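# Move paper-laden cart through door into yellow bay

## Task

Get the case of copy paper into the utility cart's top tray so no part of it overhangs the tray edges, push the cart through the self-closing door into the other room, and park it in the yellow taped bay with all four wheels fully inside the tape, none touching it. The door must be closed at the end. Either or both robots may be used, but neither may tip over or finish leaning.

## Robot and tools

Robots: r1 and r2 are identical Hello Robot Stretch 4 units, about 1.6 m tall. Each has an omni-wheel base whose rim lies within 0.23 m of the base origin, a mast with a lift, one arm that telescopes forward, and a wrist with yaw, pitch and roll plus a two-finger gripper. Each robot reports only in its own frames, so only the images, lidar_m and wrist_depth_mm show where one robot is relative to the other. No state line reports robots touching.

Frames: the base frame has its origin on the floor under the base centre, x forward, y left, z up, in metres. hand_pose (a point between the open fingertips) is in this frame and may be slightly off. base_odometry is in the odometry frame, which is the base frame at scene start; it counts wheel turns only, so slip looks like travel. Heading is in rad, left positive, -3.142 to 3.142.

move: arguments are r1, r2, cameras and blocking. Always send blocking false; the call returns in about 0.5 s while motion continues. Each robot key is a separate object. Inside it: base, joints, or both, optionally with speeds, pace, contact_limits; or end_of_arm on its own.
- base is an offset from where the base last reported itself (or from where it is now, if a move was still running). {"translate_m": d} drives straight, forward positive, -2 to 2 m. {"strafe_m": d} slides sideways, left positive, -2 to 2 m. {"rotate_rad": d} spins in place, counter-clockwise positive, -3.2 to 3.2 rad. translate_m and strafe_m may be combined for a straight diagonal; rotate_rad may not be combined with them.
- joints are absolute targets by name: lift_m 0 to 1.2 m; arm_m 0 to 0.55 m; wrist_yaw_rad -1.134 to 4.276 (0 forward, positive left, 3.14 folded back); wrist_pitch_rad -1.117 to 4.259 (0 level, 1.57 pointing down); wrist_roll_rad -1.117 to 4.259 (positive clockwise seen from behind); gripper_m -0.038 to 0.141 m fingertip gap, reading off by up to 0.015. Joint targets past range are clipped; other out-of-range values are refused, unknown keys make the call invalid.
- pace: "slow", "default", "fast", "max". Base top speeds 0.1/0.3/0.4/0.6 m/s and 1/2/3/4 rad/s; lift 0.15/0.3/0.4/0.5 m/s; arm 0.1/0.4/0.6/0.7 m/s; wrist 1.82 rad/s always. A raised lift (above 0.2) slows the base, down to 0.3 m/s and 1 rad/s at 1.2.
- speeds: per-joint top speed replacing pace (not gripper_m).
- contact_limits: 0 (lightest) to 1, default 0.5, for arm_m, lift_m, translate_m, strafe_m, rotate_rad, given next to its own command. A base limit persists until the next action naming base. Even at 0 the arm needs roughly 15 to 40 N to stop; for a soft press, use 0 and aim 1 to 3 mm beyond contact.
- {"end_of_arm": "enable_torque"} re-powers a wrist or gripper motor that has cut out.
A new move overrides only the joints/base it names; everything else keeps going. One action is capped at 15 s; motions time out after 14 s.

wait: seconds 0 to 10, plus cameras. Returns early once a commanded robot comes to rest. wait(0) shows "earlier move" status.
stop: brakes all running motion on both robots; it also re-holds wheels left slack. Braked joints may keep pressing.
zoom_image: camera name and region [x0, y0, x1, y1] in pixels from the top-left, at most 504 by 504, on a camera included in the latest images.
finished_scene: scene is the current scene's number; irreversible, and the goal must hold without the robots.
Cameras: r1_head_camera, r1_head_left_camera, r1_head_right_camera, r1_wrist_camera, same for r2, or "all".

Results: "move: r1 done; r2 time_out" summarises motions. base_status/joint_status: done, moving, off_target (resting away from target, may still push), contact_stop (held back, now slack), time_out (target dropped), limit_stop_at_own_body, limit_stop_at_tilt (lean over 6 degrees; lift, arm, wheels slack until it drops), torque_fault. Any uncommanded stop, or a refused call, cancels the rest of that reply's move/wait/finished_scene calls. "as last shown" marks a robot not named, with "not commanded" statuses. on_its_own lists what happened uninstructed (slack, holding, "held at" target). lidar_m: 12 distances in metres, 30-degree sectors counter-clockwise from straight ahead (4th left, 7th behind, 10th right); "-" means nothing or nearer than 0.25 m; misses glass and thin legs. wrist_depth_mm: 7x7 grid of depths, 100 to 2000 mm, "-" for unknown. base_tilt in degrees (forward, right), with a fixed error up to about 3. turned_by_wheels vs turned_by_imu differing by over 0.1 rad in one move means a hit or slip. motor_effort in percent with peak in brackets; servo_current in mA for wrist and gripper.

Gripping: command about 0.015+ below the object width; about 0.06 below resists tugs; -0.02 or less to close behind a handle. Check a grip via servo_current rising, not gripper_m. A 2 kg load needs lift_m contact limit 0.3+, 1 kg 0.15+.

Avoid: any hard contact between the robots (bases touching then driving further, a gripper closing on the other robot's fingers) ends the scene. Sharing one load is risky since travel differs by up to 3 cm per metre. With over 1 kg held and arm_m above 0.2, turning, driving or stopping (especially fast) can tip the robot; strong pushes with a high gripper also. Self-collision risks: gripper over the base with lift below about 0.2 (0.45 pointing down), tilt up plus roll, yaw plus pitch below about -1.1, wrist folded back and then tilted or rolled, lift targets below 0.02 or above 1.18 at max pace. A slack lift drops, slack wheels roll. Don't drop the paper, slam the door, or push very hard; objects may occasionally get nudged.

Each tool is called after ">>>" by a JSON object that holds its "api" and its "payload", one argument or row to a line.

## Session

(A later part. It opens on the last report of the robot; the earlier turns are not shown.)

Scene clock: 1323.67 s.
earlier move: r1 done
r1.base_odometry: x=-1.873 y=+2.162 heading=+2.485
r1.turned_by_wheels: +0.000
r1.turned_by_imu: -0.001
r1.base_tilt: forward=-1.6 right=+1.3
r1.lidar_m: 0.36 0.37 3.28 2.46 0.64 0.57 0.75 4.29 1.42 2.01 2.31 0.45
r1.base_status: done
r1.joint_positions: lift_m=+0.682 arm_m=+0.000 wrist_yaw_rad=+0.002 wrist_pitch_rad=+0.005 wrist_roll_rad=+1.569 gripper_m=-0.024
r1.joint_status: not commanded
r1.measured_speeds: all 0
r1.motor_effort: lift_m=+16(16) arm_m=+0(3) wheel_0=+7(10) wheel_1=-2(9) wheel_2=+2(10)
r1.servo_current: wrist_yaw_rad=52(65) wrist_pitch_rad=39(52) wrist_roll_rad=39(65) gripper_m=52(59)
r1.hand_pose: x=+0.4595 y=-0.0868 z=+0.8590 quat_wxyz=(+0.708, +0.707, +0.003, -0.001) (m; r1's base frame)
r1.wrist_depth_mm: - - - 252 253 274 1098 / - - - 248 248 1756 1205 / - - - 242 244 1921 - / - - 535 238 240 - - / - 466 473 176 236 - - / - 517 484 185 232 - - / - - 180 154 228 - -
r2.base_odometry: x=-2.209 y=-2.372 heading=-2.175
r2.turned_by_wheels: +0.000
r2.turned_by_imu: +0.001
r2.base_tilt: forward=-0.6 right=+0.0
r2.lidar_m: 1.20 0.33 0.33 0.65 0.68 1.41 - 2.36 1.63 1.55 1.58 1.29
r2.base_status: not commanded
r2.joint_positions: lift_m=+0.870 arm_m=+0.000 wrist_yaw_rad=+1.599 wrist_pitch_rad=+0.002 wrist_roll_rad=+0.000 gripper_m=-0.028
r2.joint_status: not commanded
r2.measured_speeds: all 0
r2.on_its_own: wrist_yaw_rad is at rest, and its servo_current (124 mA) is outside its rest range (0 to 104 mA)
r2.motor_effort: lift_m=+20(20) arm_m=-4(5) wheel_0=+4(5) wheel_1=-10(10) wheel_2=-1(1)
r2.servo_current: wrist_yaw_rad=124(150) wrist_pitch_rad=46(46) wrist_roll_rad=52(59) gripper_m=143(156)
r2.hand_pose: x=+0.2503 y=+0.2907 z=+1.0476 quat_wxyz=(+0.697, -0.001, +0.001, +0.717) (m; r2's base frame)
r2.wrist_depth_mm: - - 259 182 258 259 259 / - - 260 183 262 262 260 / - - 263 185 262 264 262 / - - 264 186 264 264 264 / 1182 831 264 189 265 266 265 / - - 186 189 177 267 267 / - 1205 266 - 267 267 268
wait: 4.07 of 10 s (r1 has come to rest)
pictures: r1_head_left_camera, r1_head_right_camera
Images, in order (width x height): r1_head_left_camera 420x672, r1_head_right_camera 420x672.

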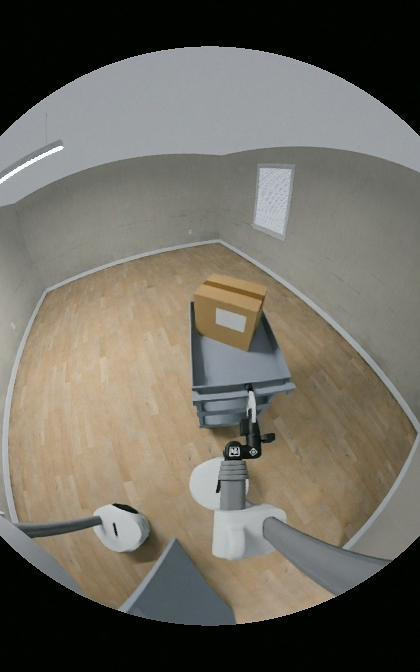

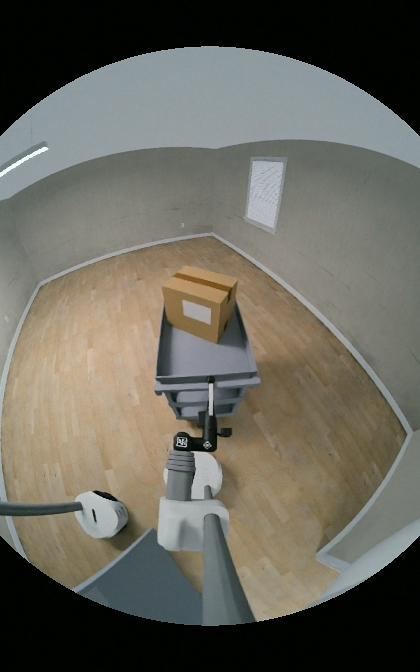

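>>> {"api": "move", "payload": {
  "blocking": false,
  "r1": {"base":{"rotate_rad":0.3},"pace":"slow"},
  "cameras": []
}}

>>> {"api": "wait", "payload": {
  "seconds": 4,
  "cameras": []
}}

>>> {"api": "move", "payload": {
  "blocking": false,
  "r1": {"base":{"translate_m":-0.3,"strafe_m":-0.03},"pace":"slow"},
  "cameras": []
}}

>>> {"api": "wait", "payload": {
  "seconds": 10,
  "cameras": ["r1_head_left_camera","r1_head_right_camera"]
}}

Scene clock: 1336.30 s.
move: r1 moving
r1.base_odometry: x=-1.872 y=+2.162 heading=+2.609
r1.turned_by_wheels: +0.124
r1.turned_by_imu: +0.123
r1.base_tilt: forward=-1.6 right=+1.3
r1.lidar_m: 0.38 0.42 2.96 2.41 0.62 0.59 0.85 1.42 1.48 2.30 2.33 0.38
r1.base_status: rotate_rad moving
r1.joint_positions: lift_m=+0.682 arm_m=+0.000 wrist_yaw_rad=-0.010 wrist_pitch_rad=+0.005 wrist_roll_rad=+1.569 gripper_m=-0.024
r1.joint_status: not commanded
r1.measured_speeds: translate_m=+0.001 strafe_m=-0.001 rotate_rad=+0.487 lift_m=+0.000 arm_m=+0.000 wrist_yaw_rad=-0.028 wrist_pitch_rad=+0.000 wrist_roll_rad=+0.000
r1.motor_effort: lift_m=+16(16) arm_m=+2(2) wheel_0=-15(15) wheel_1=-5(7) wheel_2=-12(12)
r1.servo_current: wrist_yaw_rad=52(65) wrist_pitch_rad=39(52) wrist_roll_rad=46(59) gripper_m=46(52)
r1.hand_pose: x=+0.4584 y=-0.0902 z=+0.8590 quat_wxyz=(+0.708, +0.707, -0.002, -0.005) (m; r1's base frame)
r1.wrist_depth_mm: - - - 240 241 1618 1205 / - - - 238 239 1708 - / - - 654 177 238 - - / - 500 473 174 236 - - / - 488 480 174 234 - - / - - 187 183 181 - - / - - 564 123 229 - -
r2.base_odometry: x=-2.209 y=-2.372 heading=-2.175
r2.turned_by_wheels: +0.000
r2.turned_by_imu: +0.000
r2.base_tilt: forward=-0.7 right=+0.1
r2.lidar_m: 1.20 0.35 0.33 0.63 0.68 1.39 - 2.33 1.63 1.54 1.59 1.29
r2.base_status: not commanded
r2.joint_positions: lift_m=+0.870 arm_m=+0.000 wrist_yaw_rad=+1.599 wrist_pitch_rad=+0.002 wrist_roll_rad=+0.000 gripper_m=-0.028
r2.joint_status: not commanded
r2.measured_speeds: all 0
r2.motor_effort: lift_m=+20(20) arm_m=-4(4) wheel_0=+4(5) wheel_1=-9(10) wheel_2=-1(1)
r2.servo_current: wrist_yaw_rad=130(137) wrist_pitch_rad=39(46) wrist_roll_rad=52(59) gripper_m=150(150)
r2.hand_pose: x=+0.2503 y=+0.2907 z=+1.0476 quat_wxyz=(+0.697, -0.001, +0.001, +0.717) (m; r2's base frame)
r2.wrist_depth_mm: - - 259 182 259 260 259 / - - 262 183 262 259 260 / - - 264 186 264 262 262 / - - 263 186 264 264 264 / 1205 798 265 188 265 265 265 / - - 186 190 177 267 268 / - 1255 267 - 267 267 270
pictures: none
No camera images: "cameras" was empty.

Scene clock: 1337.20 s.
earlier move: r1 done
r1.base_odometry: x=-1.873 y=+2.162 heading=+2.784
r1.turned_by_wheels: +0.175
r1.turned_by_imu: +0.176
r1.base_tilt: forward=-1.6 right=+1.3
r1.lidar_m: 0.41 0.51 2.66 0.67 0.60 0.59 1.16 1.41 1.64 2.31 2.34 0.39
r1.base_status: done
r1.joint_positions: lift_m=+0.682 arm_m=+0.000 wrist_yaw_rad=-0.003 wrist_pitch_rad=+0.005 wrist_roll_rad=+1.569 gripper_m=-0.024
r1.joint_status: not commanded
r1.measured_speeds: all 0
r1.motor_effort: lift_m=+16(16) arm_m=-3(4) wheel_0=-4(15) wheel_1=-2(8) wheel_2=-6(12)
r1.servo_current: wrist_yaw_rad=46(65) wrist_pitch_rad=52(52) wrist_roll_rad=59(59) gripper_m=52(52)
r1.hand_pose: x=+0.4590 y=-0.0882 z=+0.8590 quat_wxyz=(+0.708, +0.707, +0.001, -0.003) (m; r1's base frame)
r1.wrist_depth_mm: - - - 184 188 - - / - 492 473 192 197 - - / - 433 430 146 205 - - / - 512 500 153 215 - - / - - 597 159 226 - - / - - 206 185 232 1808 - / - - 177 151 247 1576 -
r2.base_odometry: x=-2.209 y=-2.372 heading=-2.175
r2.turned_by_wheels: +0.000
r2.turned_by_imu: +0.000
r2.base_tilt: forward=-0.6 right=+0.1
r2.lidar_m: 1.22 0.35 0.36 0.63 0.66 1.31 - 2.37 1.65 1.55 1.60 1.30
r2.base_status: not commanded
r2.joint_positions: lift_m=+0.870 arm_m=+0.000 wrist_yaw_rad=+1.599 wrist_pitch_rad=+0.002 wrist_roll_rad=+0.000 gripper_m=-0.028
r2.joint_status: not commanded
r2.measured_speeds: all 0
r2.on_its_own: wrist_yaw_rad is at rest, and its servo_current (130 mA) is outside its rest range (0 to 104 mA)
r2.motor_effort: lift_m=+20(20) arm_m=-4(5) wheel_0=+4(5) wheel_1=-10(10) wheel_2=-1(1)
r2.servo_current: wrist_yaw_rad=130(143) wrist_pitch_rad=39(46) wrist_roll_rad=46(59) gripper_m=150(156)
r2.hand_pose: x=+0.2503 y=+0.2907 z=+1.0476 quat_wxyz=(+0.697, -0.001, +0.001, +0.717) (m; r2's base frame)
r2.wrist_depth_mm: - - 258 182 259 259 259 / - - 259 183 260 262 262 / - - 262 185 263 263 263 / - - 264 186 263 265 264 / 1255 798 265 188 265 264 265 / 1430 - 186 189 178 266 266 / - - 268 - 267 267 268
wait: 0.90 of 4 s (r1 has come to rest)
pictures: none
No camera images: "cameras" was empty.

Scene clock: 1337.70 s.
move: r1 moving
r1.base_odometry: x=-1.861 y=+2.159 heading=+2.784
r1.turned_by_wheels: +0.000
r1.turned_by_imu: -0.001
r1.base_tilt: forward=-1.6 right=+1.3
r1.lidar_m: 0.43 0.49 2.69 0.65 0.59 0.59 1.11 1.39 1.59 2.33 2.33 0.38
r1.base_status: translate_m moving; strafe_m moving
r1.joint_positions: lift_m=+0.682 arm_m=+0.000 wrist_yaw_rad=-0.003 wrist_pitch_rad=+0.005 wrist_roll_rad=+1.569 gripper_m=-0.024
r1.joint_status: not commanded
r1.measured_speeds: translate_m=-0.050 strafe_m=-0.005 rotate_rad=-0.001 lift_m=+0.000 arm_m=+0.000 wrist_yaw_rad=+0.000 wrist_pitch_rad=+0.000 wrist_roll_rad=+0.000
r1.motor_effort: lift_m=+16(16) arm_m=-3(4) wheel_0=-7(7) wheel_1=-9(9) wheel_2=+7(9)
r1.servo_current: wrist_yaw_rad=33(59) wrist_pitch_rad=39(52) wrist_roll_rad=52(65) gripper_m=46(52)
r1.hand_pose: x=+0.4590 y=-0.0882 z=+0.8590 quat_wxyz=(+0.708, +0.707, +0.001, -0.003) (m; r1's base frame)
r1.wrist_depth_mm: - - 564 183 187 - - / - 488 466 191 196 - - / - 433 430 146 204 - - / - 525 504 152 214 - - / - - 603 158 225 - - / - - 204 184 233 1808 - / - - 178 155 247 1499 1308
r2.base_odometry: x=-2.209 y=-2.372 heading=-2.175
r2.turned_by_wheels: +0.000
r2.turned_by_imu: +0.000
r2.base_tilt: forward=-0.7 right=+0.0
r2.lidar_m: 1.21 0.35 0.35 0.63 0.67 1.30 - 2.32 1.65 1.54 1.60 1.30
r2.base_status: not commanded
r2.joint_positions: lift_m=+0.870 arm_m=+0.000 wrist_yaw_rad=+1.599 wrist_pitch_rad=+0.002 wrist_roll_rad=+0.000 gripper_m=-0.028
r2.joint_status: not commanded
r2.measured_speeds: all 0
r2.motor_effort: lift_m=+20(20) arm_m=-4(4) wheel_0=+4(5) wheel_1=-9(10) wheel_2=-1(2)
r2.servo_current: wrist_yaw_rad=117(130) wrist_pitch_rad=33(46) wrist_roll_rad=59(59) gripper_m=143(150)
r2.hand_pose: x=+0.2503 y=+0.2907 z=+1.0476 quat_wxyz=(+0.697, -0.001, +0.001, +0.717) (m; r2's base frame)
r2.wrist_depth_mm: - - 259 182 259 259 259 / - - 260 183 262 259 262 / - - 263 185 262 262 263 / - - 264 186 263 265 264 / 1229 809 265 189 264 266 265 / - - 186 189 177 266 267 / - - 266 - 267 268 268
pictures: none
No camera images: "cameras" was empty.

Scene clock: 1341.50 s.
earlier move: r1 done
r1.base_odometry: x=-1.581 y=+2.085 heading=+2.784
r1.turned_by_wheels: +0.000
r1.turned_by_imu: +0.001
r1.base_tilt: forward=-1.6 right=+1.3
r1.lidar_m: 0.39 0.44 0.78 0.46 0.46 0.57 1.08 1.14 1.26 2.33 2.35 0.41
r1.base_status: done
r1.joint_positions: lift_m=+0.682 arm_m=+0.000 wrist_yaw_rad=+0.002 wrist_pitch_rad=+0.005 wrist_roll_rad=+1.569 gripper_m=-0.024
r1.joint_status: not commanded
r1.measured_speeds: all 0
r1.motor_effort: lift_m=+16(16) arm_m=-4(4) wheel_0=-1(8) wheel_1=-2(9) wheel_2=+3(10)
r1.servo_current: wrist_yaw_rad=33(78) wrist_pitch_rad=46(52) wrist_roll_rad=59(78) gripper_m=46(59)
r1.hand_pose: x=+0.4595 y=-0.0868 z=+0.8590 quat_wxyz=(+0.708, +0.707, +0.003, -0.001) (m; r1's base frame)
r1.wrist_depth_mm: - - - 148 205 1576 - / - - 564 152 209 - - / - 480 462 156 215 - - / - 477 466 161 221 - - / - - 535 164 228 - - / - - 597 185 233 1921 - / - - 177 156 241 1499 -
r2.base_odometry: x=-2.209 y=-2.372 heading=-2.175
r2.turned_by_wheels: +0.000
r2.turned_by_imu: +0.001
r2.base_tilt: forward=-0.6 right=+0.0
r2.lidar_m: 1.19 0.34 0.34 0.63 0.80 1.33 - 2.36 1.63 1.55 1.60 1.27
r2.base_status: not commanded
r2.joint_positions: lift_m=+0.870 arm_m=+0.000 wrist_yaw_rad=+1.599 wrist_pitch_rad=+0.002 wrist_roll_rad=+0.000 gripper_m=-0.028
r2.joint_status: not commanded
r2.measured_speeds: all 0
r2.on_its_own: wrist_yaw_rad is at rest, and its servo_current (111 mA) is outside its rest range (0 to 104 mA)
r2.motor_effort: lift_m=+20(20) arm_m=-4(5) wheel_0=+4(5) wheel_1=-10(10) wheel_2=-1(2)
r2.servo_current: wrist_yaw_rad=111(143) wrist_pitch_rad=39(46) wrist_roll_rad=39(59) gripper_m=143(150)
r2.hand_pose: x=+0.2503 y=+0.2907 z=+1.0476 quat_wxyz=(+0.697, -0.001, +0.001, +0.717) (m; r2's base frame)
r2.wrist_depth_mm: - - 259 182 258 259 260 / - - 262 183 260 260 260 / - - 263 185 262 262 263 / - - 263 187 263 264 264 / 1025 - 265 189 266 265 265 / 891 976 186 190 177 266 266 / - 1255 267 - 266 268 268
wait: 3.80 of 10 s (r1 has come to rest)
pictures: r1_head_left_camera, r1_head_right_camera
Images, in order (width x height): r1_head_left_camera 420x672, r1_head_right_camera 420x672.

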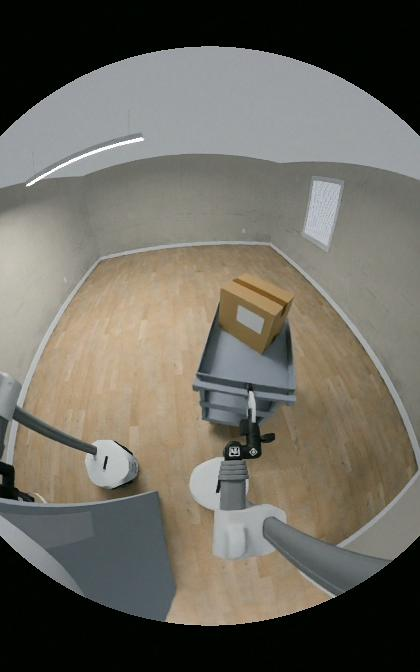

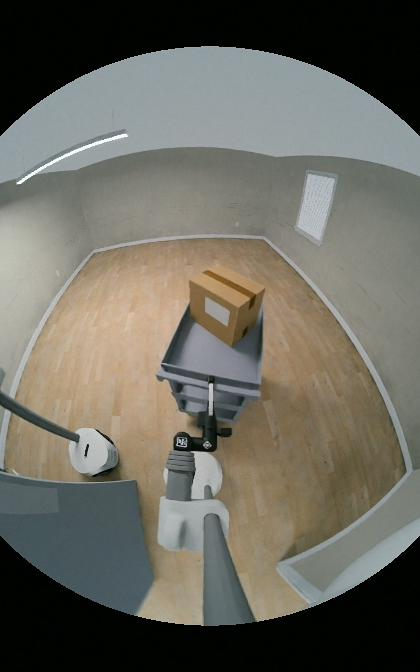

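>>> {"api": "move", "payload": {
  "blocking": false,
  "r1": {"base":{"translate_m":-0.5,"strafe_m":-0.09},"pace":"slow"},
  "cameras": []
}}

>>> {"api": "wait", "payload": {
  "seconds": 10,
  "cameras": ["r1_head_left_camera","r1_head_right_camera"]
}}

Scene clock: 1347.43 s.
move: r1 moving
r1.base_odometry: x=-1.569 y=+2.083 heading=+2.784
r1.turned_by_wheels: +0.000
r1.turned_by_imu: +0.000
r1.base_tilt: forward=-1.6 right=+1.3
r1.lidar_m: 0.38 0.45 0.75 0.46 0.45 0.54 1.08 1.12 1.25 2.35 2.38 0.42
r1.base_status: translate_m moving; strafe_m moving
r1.joint_positions: lift_m=+0.682 arm_m=+0.000 wrist_yaw_rad=+0.002 wrist_pitch_rad=+0.005 wrist_roll_rad=+1.569 gripper_m=-0.024
r1.joint_status: not commanded
r1.measured_speeds: translate_m=-0.050 strafe_m=-0.008 rotate_rad=-0.004 lift_m=+0.000 arm_m=+0.000 wrist_yaw_rad=+0.001 wrist_pitch_rad=+0.000 wrist_roll_rad=+0.000
r1.motor_effort: lift_m=+16(16) arm_m=-3(4) wheel_0=-3(4) wheel_1=-6(7) wheel_2=+8(11)
r1.servo_current: wrist_yaw_rad=52(59) wrist_pitch_rad=52(52) wrist_roll_rad=52(52) gripper_m=46(52)
r1.hand_pose: x=+0.4595 y=-0.0868 z=+0.8590 quat_wxyz=(+0.708, +0.707, +0.003, -0.001) (m; r1's base frame)
r1.wrist_depth_mm: - - - 149 206 1576 - / - - 569 153 211 - - / - 480 466 156 216 - - / - 473 469 160 220 - - / - - 539 165 228 - - / - - 591 185 233 1921 - / - - 180 156 241 1464 -
r2.base_odometry: x=-2.209 y=-2.372 heading=-2.175
r2.turned_by_wheels: +0.000
r2.turned_by_imu: +0.000
r2.base_tilt: forward=-0.7 right=+0.0
r2.lidar_m: 1.21 0.34 0.35 0.61 0.81 1.32 - 2.33 1.64 1.55 1.60 1.28
r2.base_status: not commanded
r2.joint_positions: lift_m=+0.870 arm_m=+0.000 wrist_yaw_rad=+1.599 wrist_pitch_rad=+0.002 wrist_roll_rad=+0.000 gripper_m=-0.028
r2.joint_status: not commanded
r2.measured_speeds: all 0
r2.motor_effort: lift_m=+20(20) arm_m=-4(5) wheel_0=+4(4) wheel_1=-9(10) wheel_2=-1(1)
r2.servo_current: wrist_yaw_rad=117(137) wrist_pitch_rad=39(39) wrist_roll_rad=52(59) gripper_m=150(150)
r2.hand_pose: x=+0.2503 y=+0.2907 z=+1.0476 quat_wxyz=(+0.697, -0.001, +0.001, +0.717) (m; r2's base frame)
r2.wrist_depth_mm: - - 259 182 258 259 259 / - - 260 183 260 260 260 / - - 262 185 262 262 262 / - - 265 187 263 264 263 / 1025 - 265 189 265 264 265 / 842 976 186 189 178 266 268 / - 1160 266 - 268 267 268
pictures: none
No camera images: "cameras" was empty.

Scene clock: 1353.27 s.
earlier move: r1 done
r1.base_odometry: x=-1.081 y=+1.995 heading=+2.784
r1.turned_by_wheels: +0.000
r1.turned_by_imu: +0.000
r1.base_tilt: forward=-1.6 right=+1.3
r1.lidar_m: 0.37 0.37 0.51 0.43 0.43 0.56 3.47 3.50 0.74 1.26 2.38 0.46
r1.base_status: done
r1.joint_positions: lift_m=+0.682 arm_m=+0.000 wrist_yaw_rad=+0.003 wrist_pitch_rad=+0.005 wrist_roll_rad=+1.569 gripper_m=-0.024
r1.joint_status: not commanded
r1.measured_speeds: all 0
r1.motor_effort: lift_m=+16(16) arm_m=-3(4) wheel_0=-2(5) wheel_1=-3(7) wheel_2=+4(11)
r1.servo_current: wrist_yaw_rad=52(72) wrist_pitch_rad=46(52) wrist_roll_rad=52(65) gripper_m=46(59)
r1.hand_pose: x=+0.4595 y=-0.0867 z=+0.8590 quat_wxyz=(+0.708, +0.707, +0.003, -0.001) (m; r1's base frame)
r1.wrist_depth_mm: - - - - 276 281 278 / - - - 259 259 1756 1205 / - - - 250 252 1921 - / - - 627 244 246 - - / - 469 466 179 237 - - / - 492 469 183 231 - - / - - 180 156 223 - -
r2.base_odometry: x=-2.209 y=-2.372 heading=-2.175
r2.turned_by_wheels: +0.000
r2.turned_by_imu: +0.001
r2.base_tilt: forward=-0.7 right=+0.0
r2.lidar_m: 1.21 0.37 0.32 0.71 0.74 4.30 - 2.30 1.65 1.54 1.60 1.25
r2.base_status: not commanded
r2.joint_positions: lift_m=+0.870 arm_m=+0.000 wrist_yaw_rad=+1.599 wrist_pitch_rad=+0.002 wrist_roll_rad=+0.000 gripper_m=-0.028
r2.joint_status: not commanded
r2.measured_speeds: all 0
r2.on_its_own: wrist_yaw_rad is at rest, and its servo_current (130 mA) is outside its rest range (0 to 104 mA)
r2.motor_effort: lift_m=+20(20) arm_m=-4(5) wheel_0=+4(5) wheel_1=-10(10) wheel_2=-1(1)
r2.servo_current: wrist_yaw_rad=130(137) wrist_pitch_rad=39(46) wrist_roll_rad=46(65) gripper_m=150(150)
r2.hand_pose: x=+0.2503 y=+0.2907 z=+1.0476 quat_wxyz=(+0.697, -0.001, +0.001, +0.717) (m; r2's base frame)
r2.wrist_depth_mm: - - 259 181 260 259 258 / - - 260 184 262 260 262 / - - 262 185 263 263 263 / - - 263 186 264 264 264 / 820 768 265 189 265 265 266 / 798 741 186 190 178 267 266 / - - 266 - 267 267 268
wait: 5.83 of 10 s (r1 has come to rest)
pictures: r1_head_left_camera, r1_head_right_camera
Images, in order (width x height): r1_head_left_camera 420x672, r1_head_right_camera 420x672.

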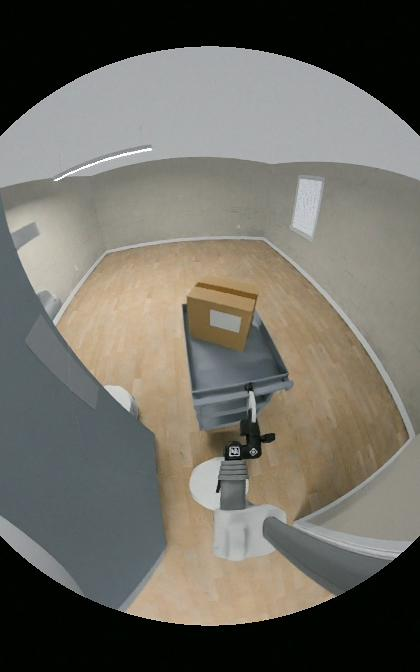

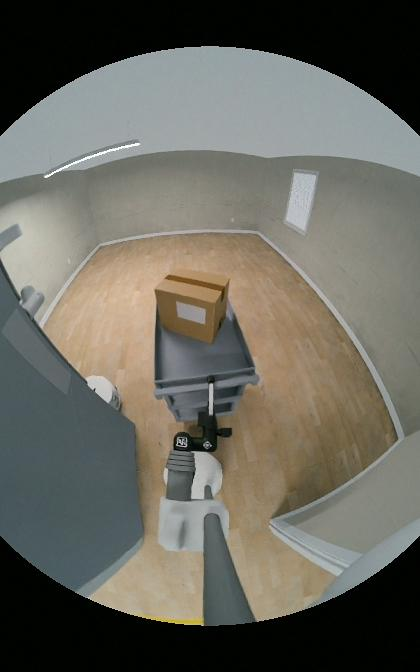

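>>> {"api": "move", "payload": {
  "blocking": false,
  "r1": {"base":{"rotate_rad":0.2},"pace":"slow"},
  "cameras": []
}}

>>> {"api": "wait", "payload": {
  "seconds": 4,
  "cameras": ["r1_head_left_camera","r1_head_right_camera"]
}}

Scene clock: 1358.63 s.
move: r1 moving
r1.base_odometry: x=-1.081 y=+1.995 heading=+2.905
r1.turned_by_wheels: +0.121
r1.turned_by_imu: +0.121
r1.base_tilt: forward=-1.6 right=+1.3
r1.lidar_m: 0.36 0.41 0.48 0.44 0.46 0.58 3.51 0.76 0.73 1.70 2.42 0.42
r1.base_status: rotate_rad moving
r1.joint_positions: lift_m=+0.682 arm_m=+0.000 wrist_yaw_rad=-0.011 wrist_pitch_rad=+0.005 wrist_roll_rad=+1.569 gripper_m=-0.024
r1.joint_status: not commanded
r1.measured_speeds: translate_m=-0.001 strafe_m=-0.001 rotate_rad=+0.419 lift_m=+0.000 arm_m=+0.000 wrist_yaw_rad=-0.025 wrist_pitch_rad=+0.000 wrist_roll_rad=+0.000
r1.motor_effort: lift_m=+16(16) arm_m=+0(4) wheel_0=-11(11) wheel_1=-5(8) wheel_2=-11(12)
r1.servo_current: wrist_yaw_rad=72(72) wrist_pitch_rad=46(52) wrist_roll_rad=46(52) gripper_m=46(52)
r1.hand_pose: x=+0.4583 y=-0.0905 z=+0.8590 quat_wxyz=(+0.708, +0.707, -0.002, -0.006) (m; r1's base frame)
r1.wrist_depth_mm: - - - 256 260 278 293 / - - - 252 253 1708 1205 / - - - 245 247 1921 - / - - 554 239 240 - - / - 469 466 176 237 - - / - 508 187 184 181 - - / - - 525 123 224 - -
r2.base_odometry: x=-2.209 y=-2.372 heading=-2.175
r2.turned_by_wheels: +0.000
r2.turned_by_imu: +0.000
r2.base_tilt: forward=-0.6 right=+0.1
r2.lidar_m: 1.21 0.34 0.34 0.70 0.71 4.30 - 2.34 1.64 1.55 1.58 1.26
r2.base_status: not commanded
r2.joint_positions: lift_m=+0.870 arm_m=+0.000 wrist_yaw_rad=+1.599 wrist_pitch_rad=+0.002 wrist_roll_rad=+0.000 gripper_m=-0.028
r2.joint_status: not commanded
r2.measured_speeds: all 0
r2.motor_effort: lift_m=+20(20) arm_m=-4(4) wheel_0=+4(4) wheel_1=-10(10) wheel_2=-1(1)
r2.servo_current: wrist_yaw_rad=124(143) wrist_pitch_rad=46(46) wrist_roll_rad=39(52) gripper_m=150(150)
r2.hand_pose: x=+0.2503 y=+0.2907 z=+1.0476 quat_wxyz=(+0.697, -0.001, +0.001, +0.717) (m; r2's base frame)
r2.wrist_depth_mm: - - 258 182 259 260 259 / - - 260 183 260 262 260 / - - 263 185 263 263 263 / - - 264 186 263 265 263 / 820 778 265 188 266 265 265 / 788 750 186 190 178 266 267 / - - 267 - 267 268 267
pictures: none
No camera images: "cameras" was empty.

Scene clock: 1359.30 s.
earlier move: r1 done
r1.base_odometry: x=-1.081 y=+1.995 heading=+2.984
r1.turned_by_wheels: +0.078
r1.turned_by_imu: +0.079
r1.base_tilt: forward=-1.6 right=+1.3
r1.lidar_m: 0.40 0.42 0.45 0.42 0.48 0.65 3.54 0.72 0.77 2.19 2.45 0.42
r1.base_status: done
r1.joint_positions: lift_m=+0.682 arm_m=+0.000 wrist_yaw_rad=-0.003 wrist_pitch_rad=+0.005 wrist_roll_rad=+1.569 gripper_m=-0.024
r1.joint_status: not commanded
r1.measured_speeds: all 0
r1.motor_effort: lift_m=+16(16) arm_m=+4(4) wheel_0=-1(11) wheel_1=-2(8) wheel_2=-2(12)
r1.servo_current: wrist_yaw_rad=59(72) wrist_pitch_rad=46(52) wrist_roll_rad=52(59) gripper_m=46(52)
r1.hand_pose: x=+0.4590 y=-0.0882 z=+0.8590 quat_wxyz=(+0.708, +0.707, +0.001, -0.003) (m; r1's base frame)
r1.wrist_depth_mm: - - - 219 220 1661 1205 / - - - 221 224 1708 - / - - 530 167 226 - - / - 459 459 167 229 - - / - 525 504 169 232 - - / - - 210 184 232 - - / - - 180 154 236 - -
r2.base_odometry: x=-2.209 y=-2.372 heading=-2.175
r2.turned_by_wheels: +0.000
r2.turned_by_imu: +0.000
r2.base_tilt: forward=-0.6 right=+0.0
r2.lidar_m: 1.20 0.36 0.36 0.66 0.71 4.29 - 2.32 1.64 1.54 1.60 1.30
r2.base_status: not commanded
r2.joint_positions: lift_m=+0.870 arm_m=+0.000 wrist_yaw_rad=+1.599 wrist_pitch_rad=+0.002 wrist_roll_rad=+0.000 gripper_m=-0.028
r2.joint_status: not commanded
r2.measured_speeds: all 0
r2.on_its_own: wrist_yaw_rad is at rest, and its servo_current (130 mA) is outside its rest range (0 to 104 mA)
r2.motor_effort: lift_m=+20(20) arm_m=-4(4) wheel_0=+4(4) wheel_1=-9(10) wheel_2=-1(1)
r2.servo_current: wrist_yaw_rad=130(143) wrist_pitch_rad=39(46) wrist_roll_rad=46(52) gripper_m=150(150)
r2.hand_pose: x=+0.2503 y=+0.2907 z=+1.0476 quat_wxyz=(+0.697, -0.001, +0.001, +0.717) (m; r2's base frame)
r2.wrist_depth_mm: - - 259 182 259 259 259 / - - 262 183 260 260 260 / - - 263 185 263 262 263 / - - 265 187 264 264 264 / 778 788 264 188 265 264 266 / 750 798 185 190 177 266 267 / - - 266 - 268 267 267
wait: 0.67 of 4 s (r1 has come to rest)
pictures: r1_head_left_camera, r1_head_right_camera
Images, in order (width x height): r1_head_left_camera 420x672, r1_head_right_camera 420x672.

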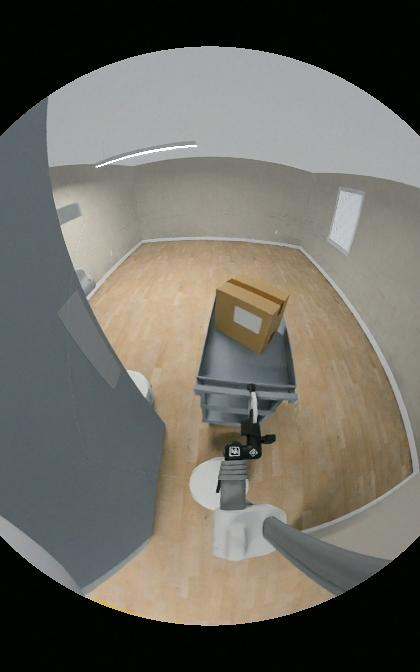

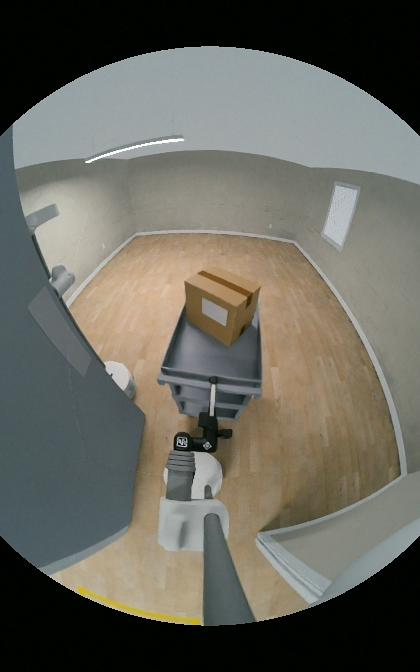

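>>> {"api": "move", "payload": {
  "blocking": false,
  "r1": {"base":{"translate_m":-0.6,"strafe_m":0.05},"pace":"slow"},
  "cameras": []
}}

>>> {"api": "wait", "payload": {
  "seconds": 10,
  "cameras": ["r1_head_left_camera","r1_head_right_camera"]
}}

Scene clock: 1365.67 s.
move: r1 moving
r1.base_odometry: x=-1.069 y=+1.992 heading=+2.984
r1.turned_by_wheels: +0.000
r1.turned_by_imu: +0.000
r1.base_tilt: forward=-1.6 right=+1.3
r1.lidar_m: 0.40 0.41 0.47 0.43 0.45 0.64 3.52 0.72 0.74 2.16 2.47 0.42
r1.base_status: translate_m moving; strafe_m moving
r1.joint_positions: lift_m=+0.682 arm_m=+0.000 wrist_yaw_rad=+0.000 wrist_pitch_rad=+0.005 wrist_roll_rad=+1.569 gripper_m=-0.024
r1.joint_status: not commanded
r1.measured_speeds: translate_m=-0.047 strafe_m=+0.005 rotate_rad=+0.006 lift_m=+0.000 arm_m=+0.000 wrist_yaw_rad=+0.028 wrist_pitch_rad=+0.000 wrist_roll_rad=+0.000
r1.motor_effort: lift_m=+16(16) arm_m=-3(4) wheel_0=-7(9) wheel_1=-6(8) wheel_2=+8(8)
r1.servo_current: wrist_yaw_rad=39(52) wrist_pitch_rad=46(52) wrist_roll_rad=46(65) gripper_m=52(52)
r1.hand_pose: x=+0.4593 y=-0.0875 z=+0.8590 quat_wxyz=(+0.708, +0.707, +0.002, -0.002) (m; r1's base frame)
r1.wrist_depth_mm: - - - 212 214 1576 1182 / - - - 159 218 - - / - 549 496 220 223 - - / - 462 459 165 225 - - / - - 517 167 230 - - / - - 207 184 233 - - / - - 180 153 237 - -
r2.base_odometry: x=-2.209 y=-2.372 heading=-2.175
r2.turned_by_wheels: +0.000
r2.turned_by_imu: +0.000
r2.base_tilt: forward=-0.6 right=+0.1
r2.lidar_m: 1.21 0.32 0.35 0.65 0.71 4.25 - 2.34 1.66 1.55 1.61 1.29
r2.base_status: not commanded
r2.joint_positions: lift_m=+0.870 arm_m=+0.000 wrist_yaw_rad=+1.599 wrist_pitch_rad=+0.002 wrist_roll_rad=+0.000 gripper_m=-0.028
r2.joint_status: not commanded
r2.measured_speeds: all 0
r2.motor_effort: lift_m=+20(20) arm_m=-4(4) wheel_0=+4(4) wheel_1=-10(10) wheel_2=-1(1)
r2.servo_current: wrist_yaw_rad=130(137) wrist_pitch_rad=46(46) wrist_roll_rad=46(52) gripper_m=143(150)
r2.hand_pose: x=+0.2503 y=+0.2907 z=+1.0476 quat_wxyz=(+0.697, -0.001, +0.001, +0.717) (m; r2's base frame)
r2.wrist_depth_mm: - - 259 182 259 259 260 / - - 262 183 260 260 260 / - - 260 185 263 262 262 / - - 264 186 263 264 264 / 768 798 263 189 265 265 266 / 741 778 186 190 177 265 266 / - - 267 - 268 268 268
pictures: none
No camera images: "cameras" was empty.

Scene clock: 1372.47 s.
earlier move: r1 done
r1.base_odometry: x=-0.497 y=+1.851 heading=+2.984
r1.turned_by_wheels: +0.000
r1.turned_by_imu: +0.002
r1.base_tilt: forward=-1.6 right=+1.3
r1.lidar_m: 0.36 0.33 0.42 0.39 2.43 2.98 2.88 3.02 2.51 0.51 2.51 0.46
r1.base_status: done
r1.joint_positions: lift_m=+0.682 arm_m=+0.000 wrist_yaw_rad=+0.002 wrist_pitch_rad=+0.005 wrist_roll_rad=+1.569 gripper_m=-0.024
r1.joint_status: not commanded
r1.measured_speeds: all 0
r1.motor_effort: lift_m=+16(16) arm_m=-4(4) wheel_0=-1(9) wheel_1=+0(8) wheel_2=+5(11)
r1.servo_current: wrist_yaw_rad=65(65) wrist_pitch_rad=46(59) wrist_roll_rad=39(78) gripper_m=52(59)
r1.hand_pose: x=+0.4595 y=-0.0867 z=+0.8590 quat_wxyz=(+0.708, +0.707, +0.003, -0.001) (m; r1's base frame)
r1.wrist_depth_mm: - - - - 286 290 291 / - - - - 272 1618 1205 / - - - 255 258 1863 - / - - - 245 248 - - / - 508 466 181 241 - - / - 473 462 185 231 - - / - - 180 155 220 - -
r2.base_odometry: x=-2.209 y=-2.372 heading=-2.175
r2.turned_by_wheels: +0.000
r2.turned_by_imu: +0.001
r2.base_tilt: forward=-0.6 right=+0.0
r2.lidar_m: 1.22 0.30 0.35 0.70 3.24 4.25 - 2.40 1.64 1.53 1.59 1.29
r2.base_status: not commanded
r2.joint_positions: lift_m=+0.870 arm_m=+0.000 wrist_yaw_rad=+1.599 wrist_pitch_rad=+0.002 wrist_roll_rad=+0.000 gripper_m=-0.028
r2.joint_status: not commanded
r2.measured_speeds: all 0
r2.on_its_own: wrist_yaw_rad is at rest, and its servo_current (124 mA) is outside its rest range (0 to 104 mA)
r2.motor_effort: lift_m=+20(20) arm_m=-4(5) wheel_0=+4(5) wheel_1=-10(10) wheel_2=-1(1)
r2.servo_current: wrist_yaw_rad=124(137) wrist_pitch_rad=39(46) wrist_roll_rad=59(65) gripper_m=150(156)
r2.hand_pose: x=+0.2503 y=+0.2907 z=+1.0476 quat_wxyz=(+0.697, -0.001, +0.001, +0.717) (m; r2's base frame)
r2.wrist_depth_mm: - - 259 182 259 260 258 / - - 259 183 260 260 262 / - - 263 186 262 263 262 / - - 264 186 263 263 264 / - - 266 188 265 265 265 / - - 186 190 177 266 267 / - - 267 - 268 268 268
wait: 6.80 of 10 s (r1 has come to rest)
pictures: r1_head_left_camera, r1_head_right_camera
Images, in order (width x height): r1_head_left_camera 420x672, r1_head_right_camera 420x672.

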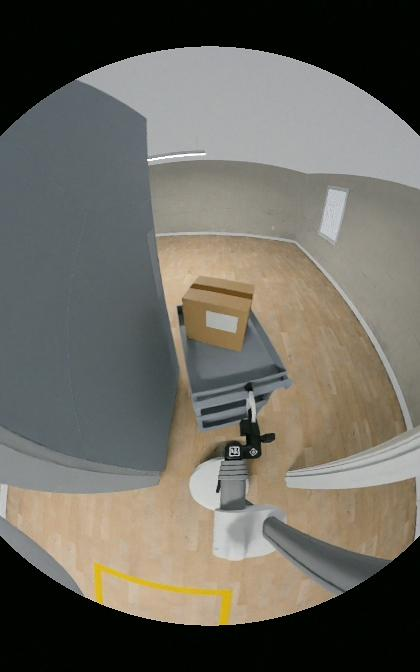

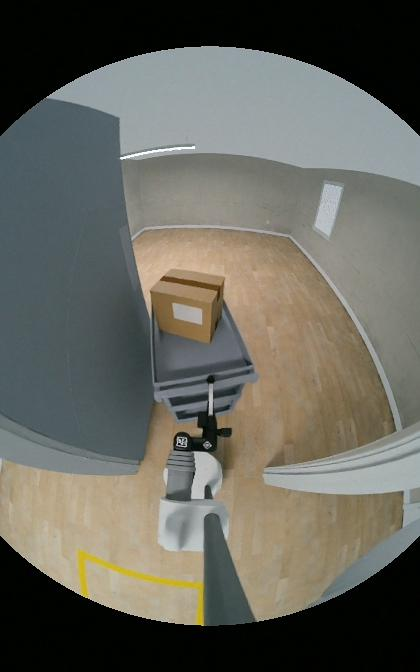

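>>> {"api": "move", "payload": {
  "blocking": false,
  "r1": {"base":{"translate_m":-0.35,"strafe_m":0.0},"pace":"slow"},
  "cameras": []
}}

>>> {"api": "wait", "payload": {
  "seconds": 10,
  "cameras": ["r1_head_camera","r1_head_left_camera","r1_head_right_camera","r2_wrist_camera"]
}}

Scene clock: 1378.83 s.
move: r1 moving
r1.base_odometry: x=-0.484 y=+1.849 heading=+2.984
r1.turned_by_wheels: +0.000
r1.turned_by_imu: +0.000
r1.base_tilt: forward=-1.6 right=+1.3
r1.lidar_m: 0.36 0.33 0.41 0.38 2.41 2.96 2.87 3.01 2.50 0.51 2.51 0.46
r1.base_status: translate_m moving; strafe_m moving
r1.joint_positions: lift_m=+0.682 arm_m=+0.000 wrist_yaw_rad=+0.002 wrist_pitch_rad=+0.005 wrist_roll_rad=+1.569 gripper_m=-0.024
r1.joint_status: not commanded
r1.measured_speeds: translate_m=-0.048 strafe_m=+0.001 rotate_rad=+0.001 lift_m=+0.000 arm_m=+0.000 wrist_yaw_rad=+0.000 wrist_pitch_rad=+0.000 wrist_roll_rad=+0.000
r1.motor_effort: lift_m=+16(16) arm_m=-4(4) wheel_0=-3(5) wheel_1=-3(5) wheel_2=+10(12)
r1.servo_current: wrist_yaw_rad=33(65) wrist_pitch_rad=46(52) wrist_roll_rad=39(59) gripper_m=52(52)
r1.hand_pose: x=+0.4595 y=-0.0867 z=+0.8590 quat_wxyz=(+0.708, +0.707, +0.003, -0.001) (m; r1's base frame)
r1.wrist_depth_mm: - - - - 287 289 291 / - - - - 272 1576 1182 / - - - 256 258 1708 - / - - - 245 249 - - / - 508 466 181 239 - - / - 477 462 185 232 - - / - - 179 155 221 - -
r2.base_odometry: x=-2.209 y=-2.372 heading=-2.175
r2.turned_by_wheels: +0.000
r2.turned_by_imu: +0.000
r2.base_tilt: forward=-0.7 right=+0.0
r2.lidar_m: 1.19 0.34 0.32 0.74 3.28 4.32 - 2.34 1.64 1.52 1.60 1.28
r2.base_status: not commanded
r2.joint_positions: lift_m=+0.870 arm_m=+0.000 wrist_yaw_rad=+1.599 wrist_pitch_rad=+0.002 wrist_roll_rad=+0.000 gripper_m=-0.028
r2.joint_status: not commanded
r2.measured_speeds: all 0
r2.motor_effort: lift_m=+20(20) arm_m=-4(5) wheel_0=+4(4) wheel_1=-9(10) wheel_2=-1(1)
r2.servo_current: wrist_yaw_rad=130(143) wrist_pitch_rad=33(46) wrist_roll_rad=46(59) gripper_m=143(150)
r2.hand_pose: x=+0.2503 y=+0.2907 z=+1.0476 quat_wxyz=(+0.697, -0.001, +0.001, +0.717) (m; r2's base frame)
r2.wrist_depth_mm: - - 260 182 258 259 259 / - - 262 183 260 260 260 / - - 262 185 260 262 263 / - - 264 186 264 265 264 / - - 265 189 264 265 266 / - - 187 189 178 266 267 / - - 267 - 268 267 268
pictures: none
No camera images: "cameras" was empty.

Scene clock: 1383.10 s.
earlier move: r1 done
r1.base_odometry: x=-0.151 y=+1.796 heading=+2.984
r1.turned_by_wheels: +0.000
r1.turned_by_imu: +0.001
r1.base_tilt: forward=-1.6 right=+1.2
r1.lidar_m: 0.33 0.32 0.51 1.12 2.40 2.62 2.53 2.67 2.49 1.02 0.60 0.46
r1.base_status: done
r1.joint_positions: lift_m=+0.682 arm_m=+0.000 wrist_yaw_rad=+0.004 wrist_pitch_rad=+0.005 wrist_roll_rad=+1.569 gripper_m=-0.024
r1.joint_status: not commanded
r1.measured_speeds: all 0
r1.motor_effort: lift_m=+16(16) arm_m=-4(4) wheel_0=+0(5) wheel_1=-3(6) wheel_2=+5(12)
r1.servo_current: wrist_yaw_rad=46(72) wrist_pitch_rad=46(59) wrist_roll_rad=52(72) gripper_m=52(59)
r1.hand_pose: x=+0.4596 y=-0.0863 z=+0.8590 quat_wxyz=(+0.708, +0.707, +0.003, +0.000) (m; r1's base frame)
r1.wrist_depth_mm: - - - 249 - 1661 1205 / - - - - 314 317 322 / - - - - 283 1708 1182 / - - - 258 262 1863 - / - - 640 239 246 - - / - 449 449 185 231 - - / - 455 180 154 214 - -
r2.base_odometry: x=-2.209 y=-2.372 heading=-2.175
r2.turned_by_wheels: +0.000
r2.turned_by_imu: +0.001
r2.base_tilt: forward=-0.7 right=+0.0
r2.lidar_m: 1.20 0.34 0.35 3.20 3.28 4.32 - 2.36 1.65 1.56 1.60 1.26
r2.base_status: not commanded
r2.joint_positions: lift_m=+0.870 arm_m=+0.000 wrist_yaw_rad=+1.599 wrist_pitch_rad=+0.002 wrist_roll_rad=+0.000 gripper_m=-0.028
r2.joint_status: not commanded
r2.measured_speeds: all 0
r2.on_its_own: wrist_yaw_rad is at rest, and its servo_current (124 mA) is outside its rest range (0 to 104 mA)
r2.motor_effort: lift_m=+20(20) arm_m=-4(5) wheel_0=+3(5) wheel_1=-9(10) wheel_2=-1(1)
r2.servo_current: wrist_yaw_rad=124(143) wrist_pitch_rad=39(52) wrist_roll_rad=59(65) gripper_m=143(156)
r2.hand_pose: x=+0.2503 y=+0.2907 z=+1.0476 quat_wxyz=(+0.697, -0.001, +0.001, +0.717) (m; r2's base frame)
r2.wrist_depth_mm: - - 258 181 258 259 258 / - - 262 183 259 260 260 / - - 260 185 263 264 263 / - - 263 185 264 264 264 / - - 265 188 265 266 265 / - - 187 189 176 266 266 / - - 267 - 268 268 268
wait: 4.27 of 10 s (r1 has come to rest)
pictures: r1_head_camera, r1_head_left_camera, r1_head_right_camera, r2_wrist_camera
Images, in order (width x height): r1_head_camera 420x560, r1_head_left_camera 420x672, r1_head_right_camera 420x672, r2_wrist_camera 616x392.

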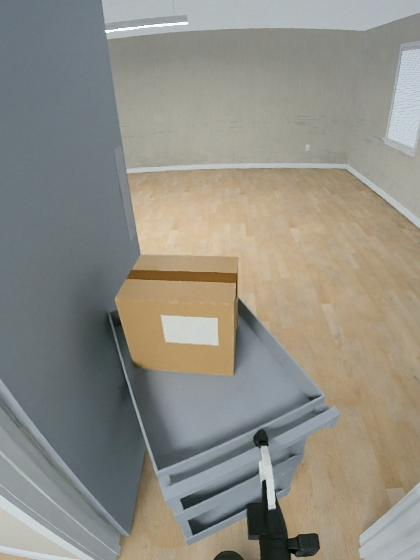

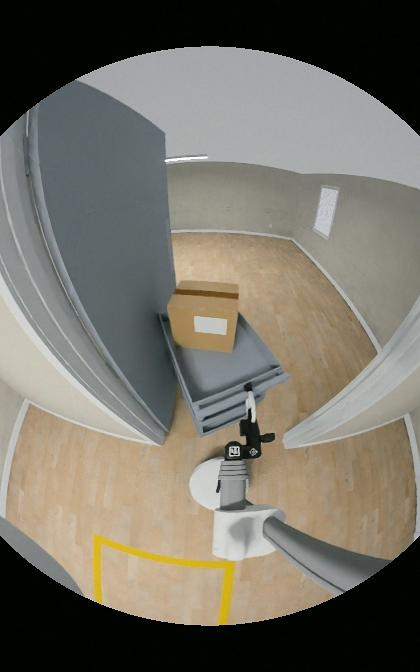

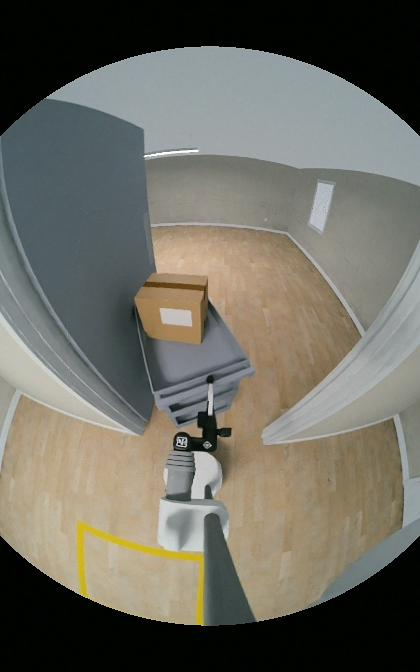

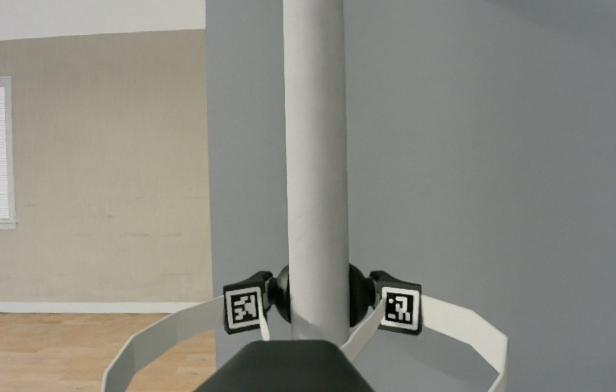

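>>> {"api": "move", "payload": {
  "blocking": false,
  "r1": {"base":{"rotate_rad":0.25},"pace":"slow"},
  "cameras": []
}}

>>> {"api": "wait", "payload": {
  "seconds": 4,
  "cameras": ["r1_head_camera","r1_head_left_camera"]
}}

Scene clock: 1392.97 s.
move: r1 moving
r1.base_odometry: x=-0.151 y=+1.797 heading=+3.108
r1.turned_by_wheels: +0.123
r1.turned_by_imu: +0.123
r1.base_tilt: forward=-1.6 right=+1.3
r1.lidar_m: 0.34 0.31 0.51 2.18 2.52 2.55 2.53 2.78 2.44 0.74 0.60 0.45
r1.base_status: rotate_rad moving
r1.joint_positions: lift_m=+0.682 arm_m=+0.000 wrist_yaw_rad=-0.014 wrist_pitch_rad=+0.005 wrist_roll_rad=+1.569 gripper_m=-0.024
r1.joint_status: not commanded
r1.measured_speeds: translate_m=+0.000 strafe_m=-0.002 rotate_rad=+0.483 lift_m=+0.000 arm_m=+0.000 wrist_yaw_rad=-0.089 wrist_pitch_rad=+0.000 wrist_roll_rad=+0.000
r1.motor_effort: lift_m=+16(16) arm_m=+0(4) wheel_0=-12(12) wheel_1=-7(8) wheel_2=-15(15)
r1.servo_current: wrist_yaw_rad=72(72) wrist_pitch_rad=39(46) wrist_roll_rad=46(52) gripper_m=39(52)
r1.hand_pose: x=+0.4580 y=-0.0916 z=+0.8590 quat_wxyz=(+0.708, +0.707, -0.003, -0.007) (m; r1's base frame)
r1.wrist_depth_mm: - - - - - 1618 1138 / - - - - 312 324 324 / - - - - 274 1756 1229 / - - - 260 257 1863 - / - - 574 238 240 - - / - 449 186 182 180 - - / - 455 466 149 213 - -
r2.base_odometry: x=-2.209 y=-2.372 heading=-2.175
r2.turned_by_wheels: +0.000
r2.turned_by_imu: +0.000
r2.base_tilt: forward=-0.7 right=+0.1
r2.lidar_m: 1.20 0.34 0.36 3.21 3.28 4.30 - 2.32 1.65 1.55 1.58 1.28
r2.base_status: not commanded
r2.joint_positions: lift_m=+0.870 arm_m=+0.000 wrist_yaw_rad=+1.599 wrist_pitch_rad=+0.002 wrist_roll_rad=+0.000 gripper_m=-0.028
r2.joint_status: not commanded
r2.measured_speeds: all 0
r2.motor_effort: lift_m=+20(20) arm_m=-4(4) wheel_0=+4(4) wheel_1=-9(10) wheel_2=-1(1)
r2.servo_current: wrist_yaw_rad=130(137) wrist_pitch_rad=39(46) wrist_roll_rad=46(59) gripper_m=143(143)
r2.hand_pose: x=+0.2503 y=+0.2907 z=+1.0476 quat_wxyz=(+0.697, -0.001, +0.001, +0.717) (m; r2's base frame)
r2.wrist_depth_mm: - - 259 181 259 259 259 / - - 259 182 260 262 260 / - - 262 185 263 262 264 / - - 263 186 263 264 264 / - - 265 187 264 266 265 / - - 186 189 176 266 267 / - - 265 - 266 268 268
pictures: none
No camera images: "cameras" was empty.

Scene clock: 1393.77 s.
earlier move: r1 done
r1.base_odometry: x=-0.151 y=+1.796 heading=-3.049
r1.turned_by_wheels: +0.127
r1.turned_by_imu: +0.127
r1.base_tilt: forward=-1.6 right=+1.2
r1.lidar_m: 0.38 0.41 0.53 2.31 2.69 2.52 2.51 2.81 2.42 0.59 0.60 0.44
r1.base_status: done
r1.joint_positions: lift_m=+0.682 arm_m=+0.000 wrist_yaw_rad=+0.003 wrist_pitch_rad=+0.005 wrist_roll_rad=+1.569 gripper_m=-0.024
r1.joint_status: not commanded
r1.measured_speeds: all 0
r1.motor_effort: lift_m=+16(16) arm_m=-4(4) wheel_0=+3(16) wheel_1=-3(8) wheel_2=+2(18)
r1.servo_current: wrist_yaw_rad=59(98) wrist_pitch_rad=46(52) wrist_roll_rad=46(59) gripper_m=46(59)
r1.hand_pose: x=+0.4595 y=-0.0866 z=+0.8590 quat_wxyz=(+0.708, +0.707, +0.003, -0.001) (m; r1's base frame)
r1.wrist_depth_mm: - - - 234 235 1661 1205 / - - - 233 234 1661 - / - - 597 233 234 - - / - 480 462 172 233 - - / - 496 488 172 233 - - / - 535 517 184 232 - - / - 142 177 155 231 - -
r2.base_odometry: x=-2.209 y=-2.372 heading=-2.175
r2.turned_by_wheels: +0.000
r2.turned_by_imu: +0.000
r2.base_tilt: forward=-0.7 right=+0.0
r2.lidar_m: 1.19 0.36 0.33 3.21 3.28 4.31 - 2.35 1.64 1.56 1.58 1.29
r2.base_status: not commanded
r2.joint_positions: lift_m=+0.870 arm_m=+0.000 wrist_yaw_rad=+1.599 wrist_pitch_rad=+0.002 wrist_roll_rad=+0.000 gripper_m=-0.028
r2.joint_status: not commanded
r2.measured_speeds: all 0
r2.on_its_own: wrist_yaw_rad is at rest, and its servo_current (130 mA) is outside its rest range (0 to 104 mA)
r2.motor_effort: lift_m=+20(20) arm_m=-4(4) wheel_0=+3(4) wheel_1=-9(10) wheel_2=-1(1)
r2.servo_current: wrist_yaw_rad=130(137) wrist_pitch_rad=39(46) wrist_roll_rad=39(59) gripper_m=130(143)
r2.hand_pose: x=+0.2501 y=+0.2908 z=+1.0476 quat_wxyz=(+0.697, -0.001, +0.001, +0.717) (m; r2's base frame)
r2.wrist_depth_mm: - - 259 181 259 259 260 / - - 260 183 259 260 262 / - - 263 185 263 263 264 / - - 263 187 263 263 264 / - - 264 189 266 265 265 / - - 186 189 177 266 267 / - - 267 - 266 268 268
wait: 0.80 of 4 s (r1 has come to rest)
pictures: r1_head_camera, r1_head_left_camera
Images, in order (width x height): r1_head_camera 420x560, r1_head_left_camera 420x672.

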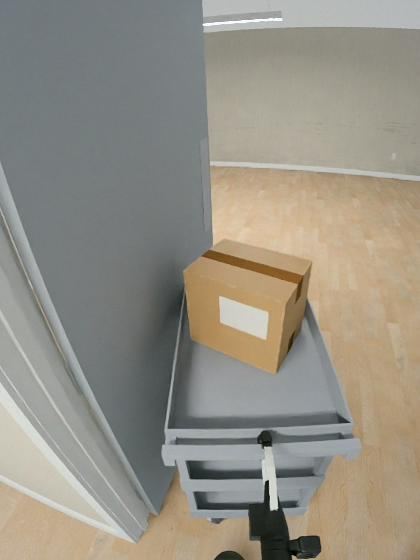

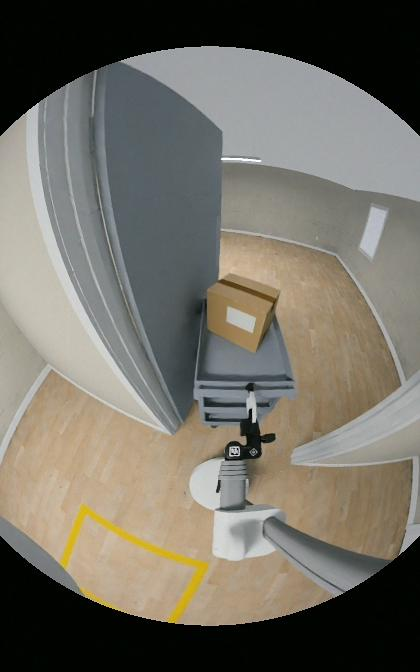

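>>> {"api": "move", "payload": {
  "blocking": false,
  "r1": {"base":{"translate_m":-0.5},"pace":"slow"},
  "cameras": []
}}

>>> {"api": "wait", "payload": {
  "seconds": 10,
  "cameras": ["r1_head_camera","r1_head_left_camera","r1_head_right_camera"]
}}

Scene clock: 1398.77 s.
move: r1 moving
r1.base_odometry: x=-0.139 y=+1.797 heading=-3.049
r1.turned_by_wheels: +0.000
r1.turned_by_imu: +0.000
r1.base_tilt: forward=-1.6 right=+1.3
r1.lidar_m: 0.39 0.41 0.54 2.30 2.72 2.51 2.51 2.80 2.42 0.59 0.61 0.42
r1.base_status: translate_m moving
r1.joint_positions: lift_m=+0.682 arm_m=+0.000 wrist_yaw_rad=+0.003 wrist_pitch_rad=+0.005 wrist_roll_rad=+1.569 gripper_m=-0.024
r1.joint_status: not commanded
r1.measured_speeds: translate_m=-0.049 strafe_m=+0.000 rotate_rad=+0.001 lift_m=+0.000 arm_m=+0.000 wrist_yaw_rad=+0.000 wrist_pitch_rad=+0.000 wrist_roll_rad=+0.000
r1.motor_effort: lift_m=+16(16) arm_m=-4(4) wheel_0=-7(7) wheel_1=-6(6) wheel_2=+9(9)
r1.servo_current: wrist_yaw_rad=52(65) wrist_pitch_rad=52(52) wrist_roll_rad=39(72) gripper_m=52(52)
r1.hand_pose: x=+0.4595 y=-0.0866 z=+0.8590 quat_wxyz=(+0.708, +0.707, +0.003, -0.001) (m; r1's base frame)
r1.wrist_depth_mm: - - - 228 229 1661 1182 / - - - 229 229 1708 - / - - 569 230 232 - - / - 462 462 170 232 - - / - 500 500 171 232 - - / - 549 521 184 233 - - / - - 165 153 234 - -
r2.base_odometry: x=-2.209 y=-2.372 heading=-2.175
r2.turned_by_wheels: +0.000
r2.turned_by_imu: +0.000
r2.base_tilt: forward=-0.6 right=+0.1
r2.lidar_m: 1.19 0.36 0.36 3.20 3.27 4.28 - 2.32 1.63 1.55 1.58 1.29
r2.base_status: not commanded
r2.joint_positions: lift_m=+0.870 arm_m=+0.000 wrist_yaw_rad=+1.599 wrist_pitch_rad=+0.002 wrist_roll_rad=+0.000 gripper_m=-0.028
r2.joint_status: not commanded
r2.measured_speeds: all 0
r2.motor_effort: lift_m=+20(20) arm_m=-4(4) wheel_0=+3(3) wheel_1=-9(9) wheel_2=-1(1)
r2.servo_current: wrist_yaw_rad=124(124) wrist_pitch_rad=46(46) wrist_roll_rad=52(52) gripper_m=137(137)
r2.hand_pose: x=+0.2501 y=+0.2908 z=+1.0476 quat_wxyz=(+0.697, -0.001, +0.001, +0.717) (m; r2's base frame)
r2.wrist_depth_mm: - - 258 182 259 258 259 / - - 260 183 260 262 260 / - - 262 185 263 262 263 / - - 263 186 264 265 264 / - - 266 189 265 265 265 / - - 187 190 177 266 267 / - - 267 - 267 268 268
pictures: none
No camera images: "cameras" was empty.

Scene clock: 1404.53 s.
earlier move: r1 done
r1.base_odometry: x=+0.346 y=+1.842 heading=-3.049
r1.turned_by_wheels: +0.000
r1.turned_by_imu: +0.001
r1.base_tilt: forward=-1.6 right=+1.3
r1.lidar_m: 0.37 0.40 1.50 2.45 2.39 2.03 2.06 2.40 2.26 1.53 0.84 0.43
r1.base_status: done
r1.joint_positions: lift_m=+0.682 arm_m=+0.000 wrist_yaw_rad=+0.003 wrist_pitch_rad=+0.005 wrist_roll_rad=+1.569 gripper_m=-0.024
r1.joint_status: not commanded
r1.measured_speeds: all 0
r1.motor_effort: lift_m=+16(16) arm_m=-4(4) wheel_0=+0(7) wheel_1=-2(7) wheel_2=+4(11)
r1.servo_current: wrist_yaw_rad=65(72) wrist_pitch_rad=46(59) wrist_roll_rad=46(72) gripper_m=52(59)
r1.hand_pose: x=+0.4595 y=-0.0866 z=+0.8590 quat_wxyz=(+0.708, +0.707, +0.003, -0.001) (m; r1's base frame)
r1.wrist_depth_mm: - - - 232 233 1708 1182 / - - - 232 233 1756 - / - - 597 231 232 - - / - 480 462 172 233 - - / - 488 492 172 233 - - / - 535 517 184 234 - - / - 142 173 156 232 - -
r2.base_odometry: x=-2.209 y=-2.372 heading=-2.175
r2.turned_by_wheels: +0.000
r2.turned_by_imu: +0.001
r2.base_tilt: forward=-0.6 right=+0.0
r2.lidar_m: 1.20 0.37 0.37 3.20 3.26 4.32 - 2.37 1.65 1.53 1.59 1.26
r2.base_status: not commanded
r2.joint_positions: lift_m=+0.870 arm_m=+0.000 wrist_yaw_rad=+1.599 wrist_pitch_rad=+0.002 wrist_roll_rad=+0.000 gripper_m=-0.028
r2.joint_status: not commanded
r2.measured_speeds: all 0
r2.on_its_own: wrist_yaw_rad is at rest, and its servo_current (124 mA) is outside its rest range (0 to 104 mA)
r2.motor_effort: lift_m=+20(20) arm_m=-4(5) wheel_0=+3(3) wheel_1=-9(10) wheel_2=-1(1)
r2.servo_current: wrist_yaw_rad=124(137) wrist_pitch_rad=46(46) wrist_roll_rad=46(59) gripper_m=130(143)
r2.hand_pose: x=+0.2501 y=+0.2908 z=+1.0476 quat_wxyz=(+0.697, -0.001, +0.001, +0.717) (m; r2's base frame)
r2.wrist_depth_mm: - - 258 182 258 259 259 / - - 260 183 259 262 260 / - - 263 185 263 262 263 / - - 263 186 263 264 263 / - - 265 189 265 265 266 / - - 186 190 177 266 267 / - - 267 - 267 267 268
wait: 5.77 of 10 s (r1 has come to rest)
pictures: r1_head_camera, r1_head_left_camera, r1_head_right_camera
Images, in order (width x height): r1_head_camera 420x560, r1_head_left_camera 420x672, r1_head_right_camera 420x672.

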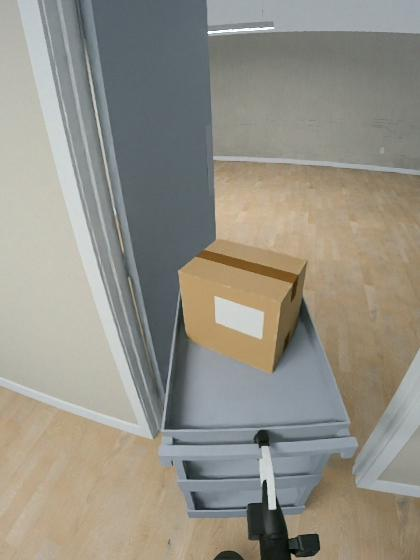

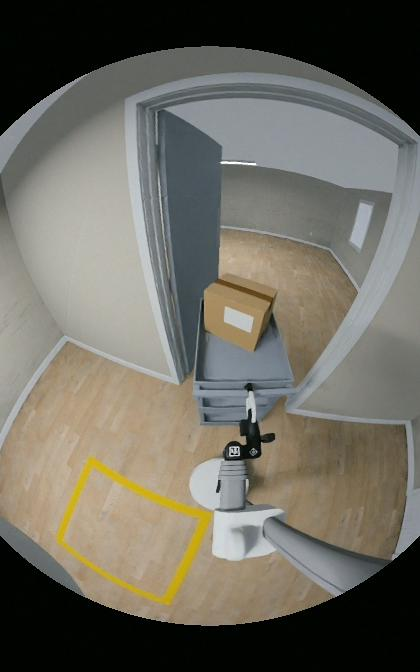

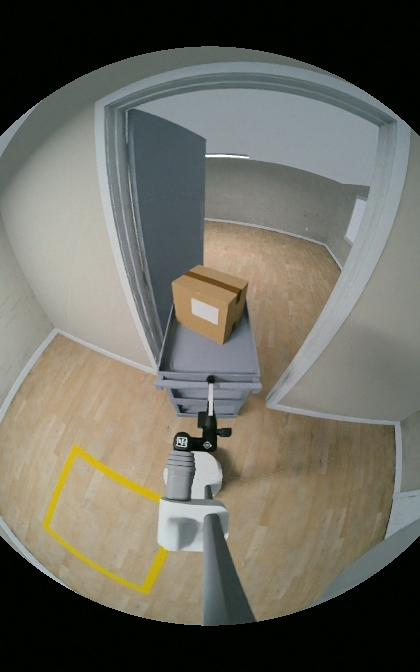

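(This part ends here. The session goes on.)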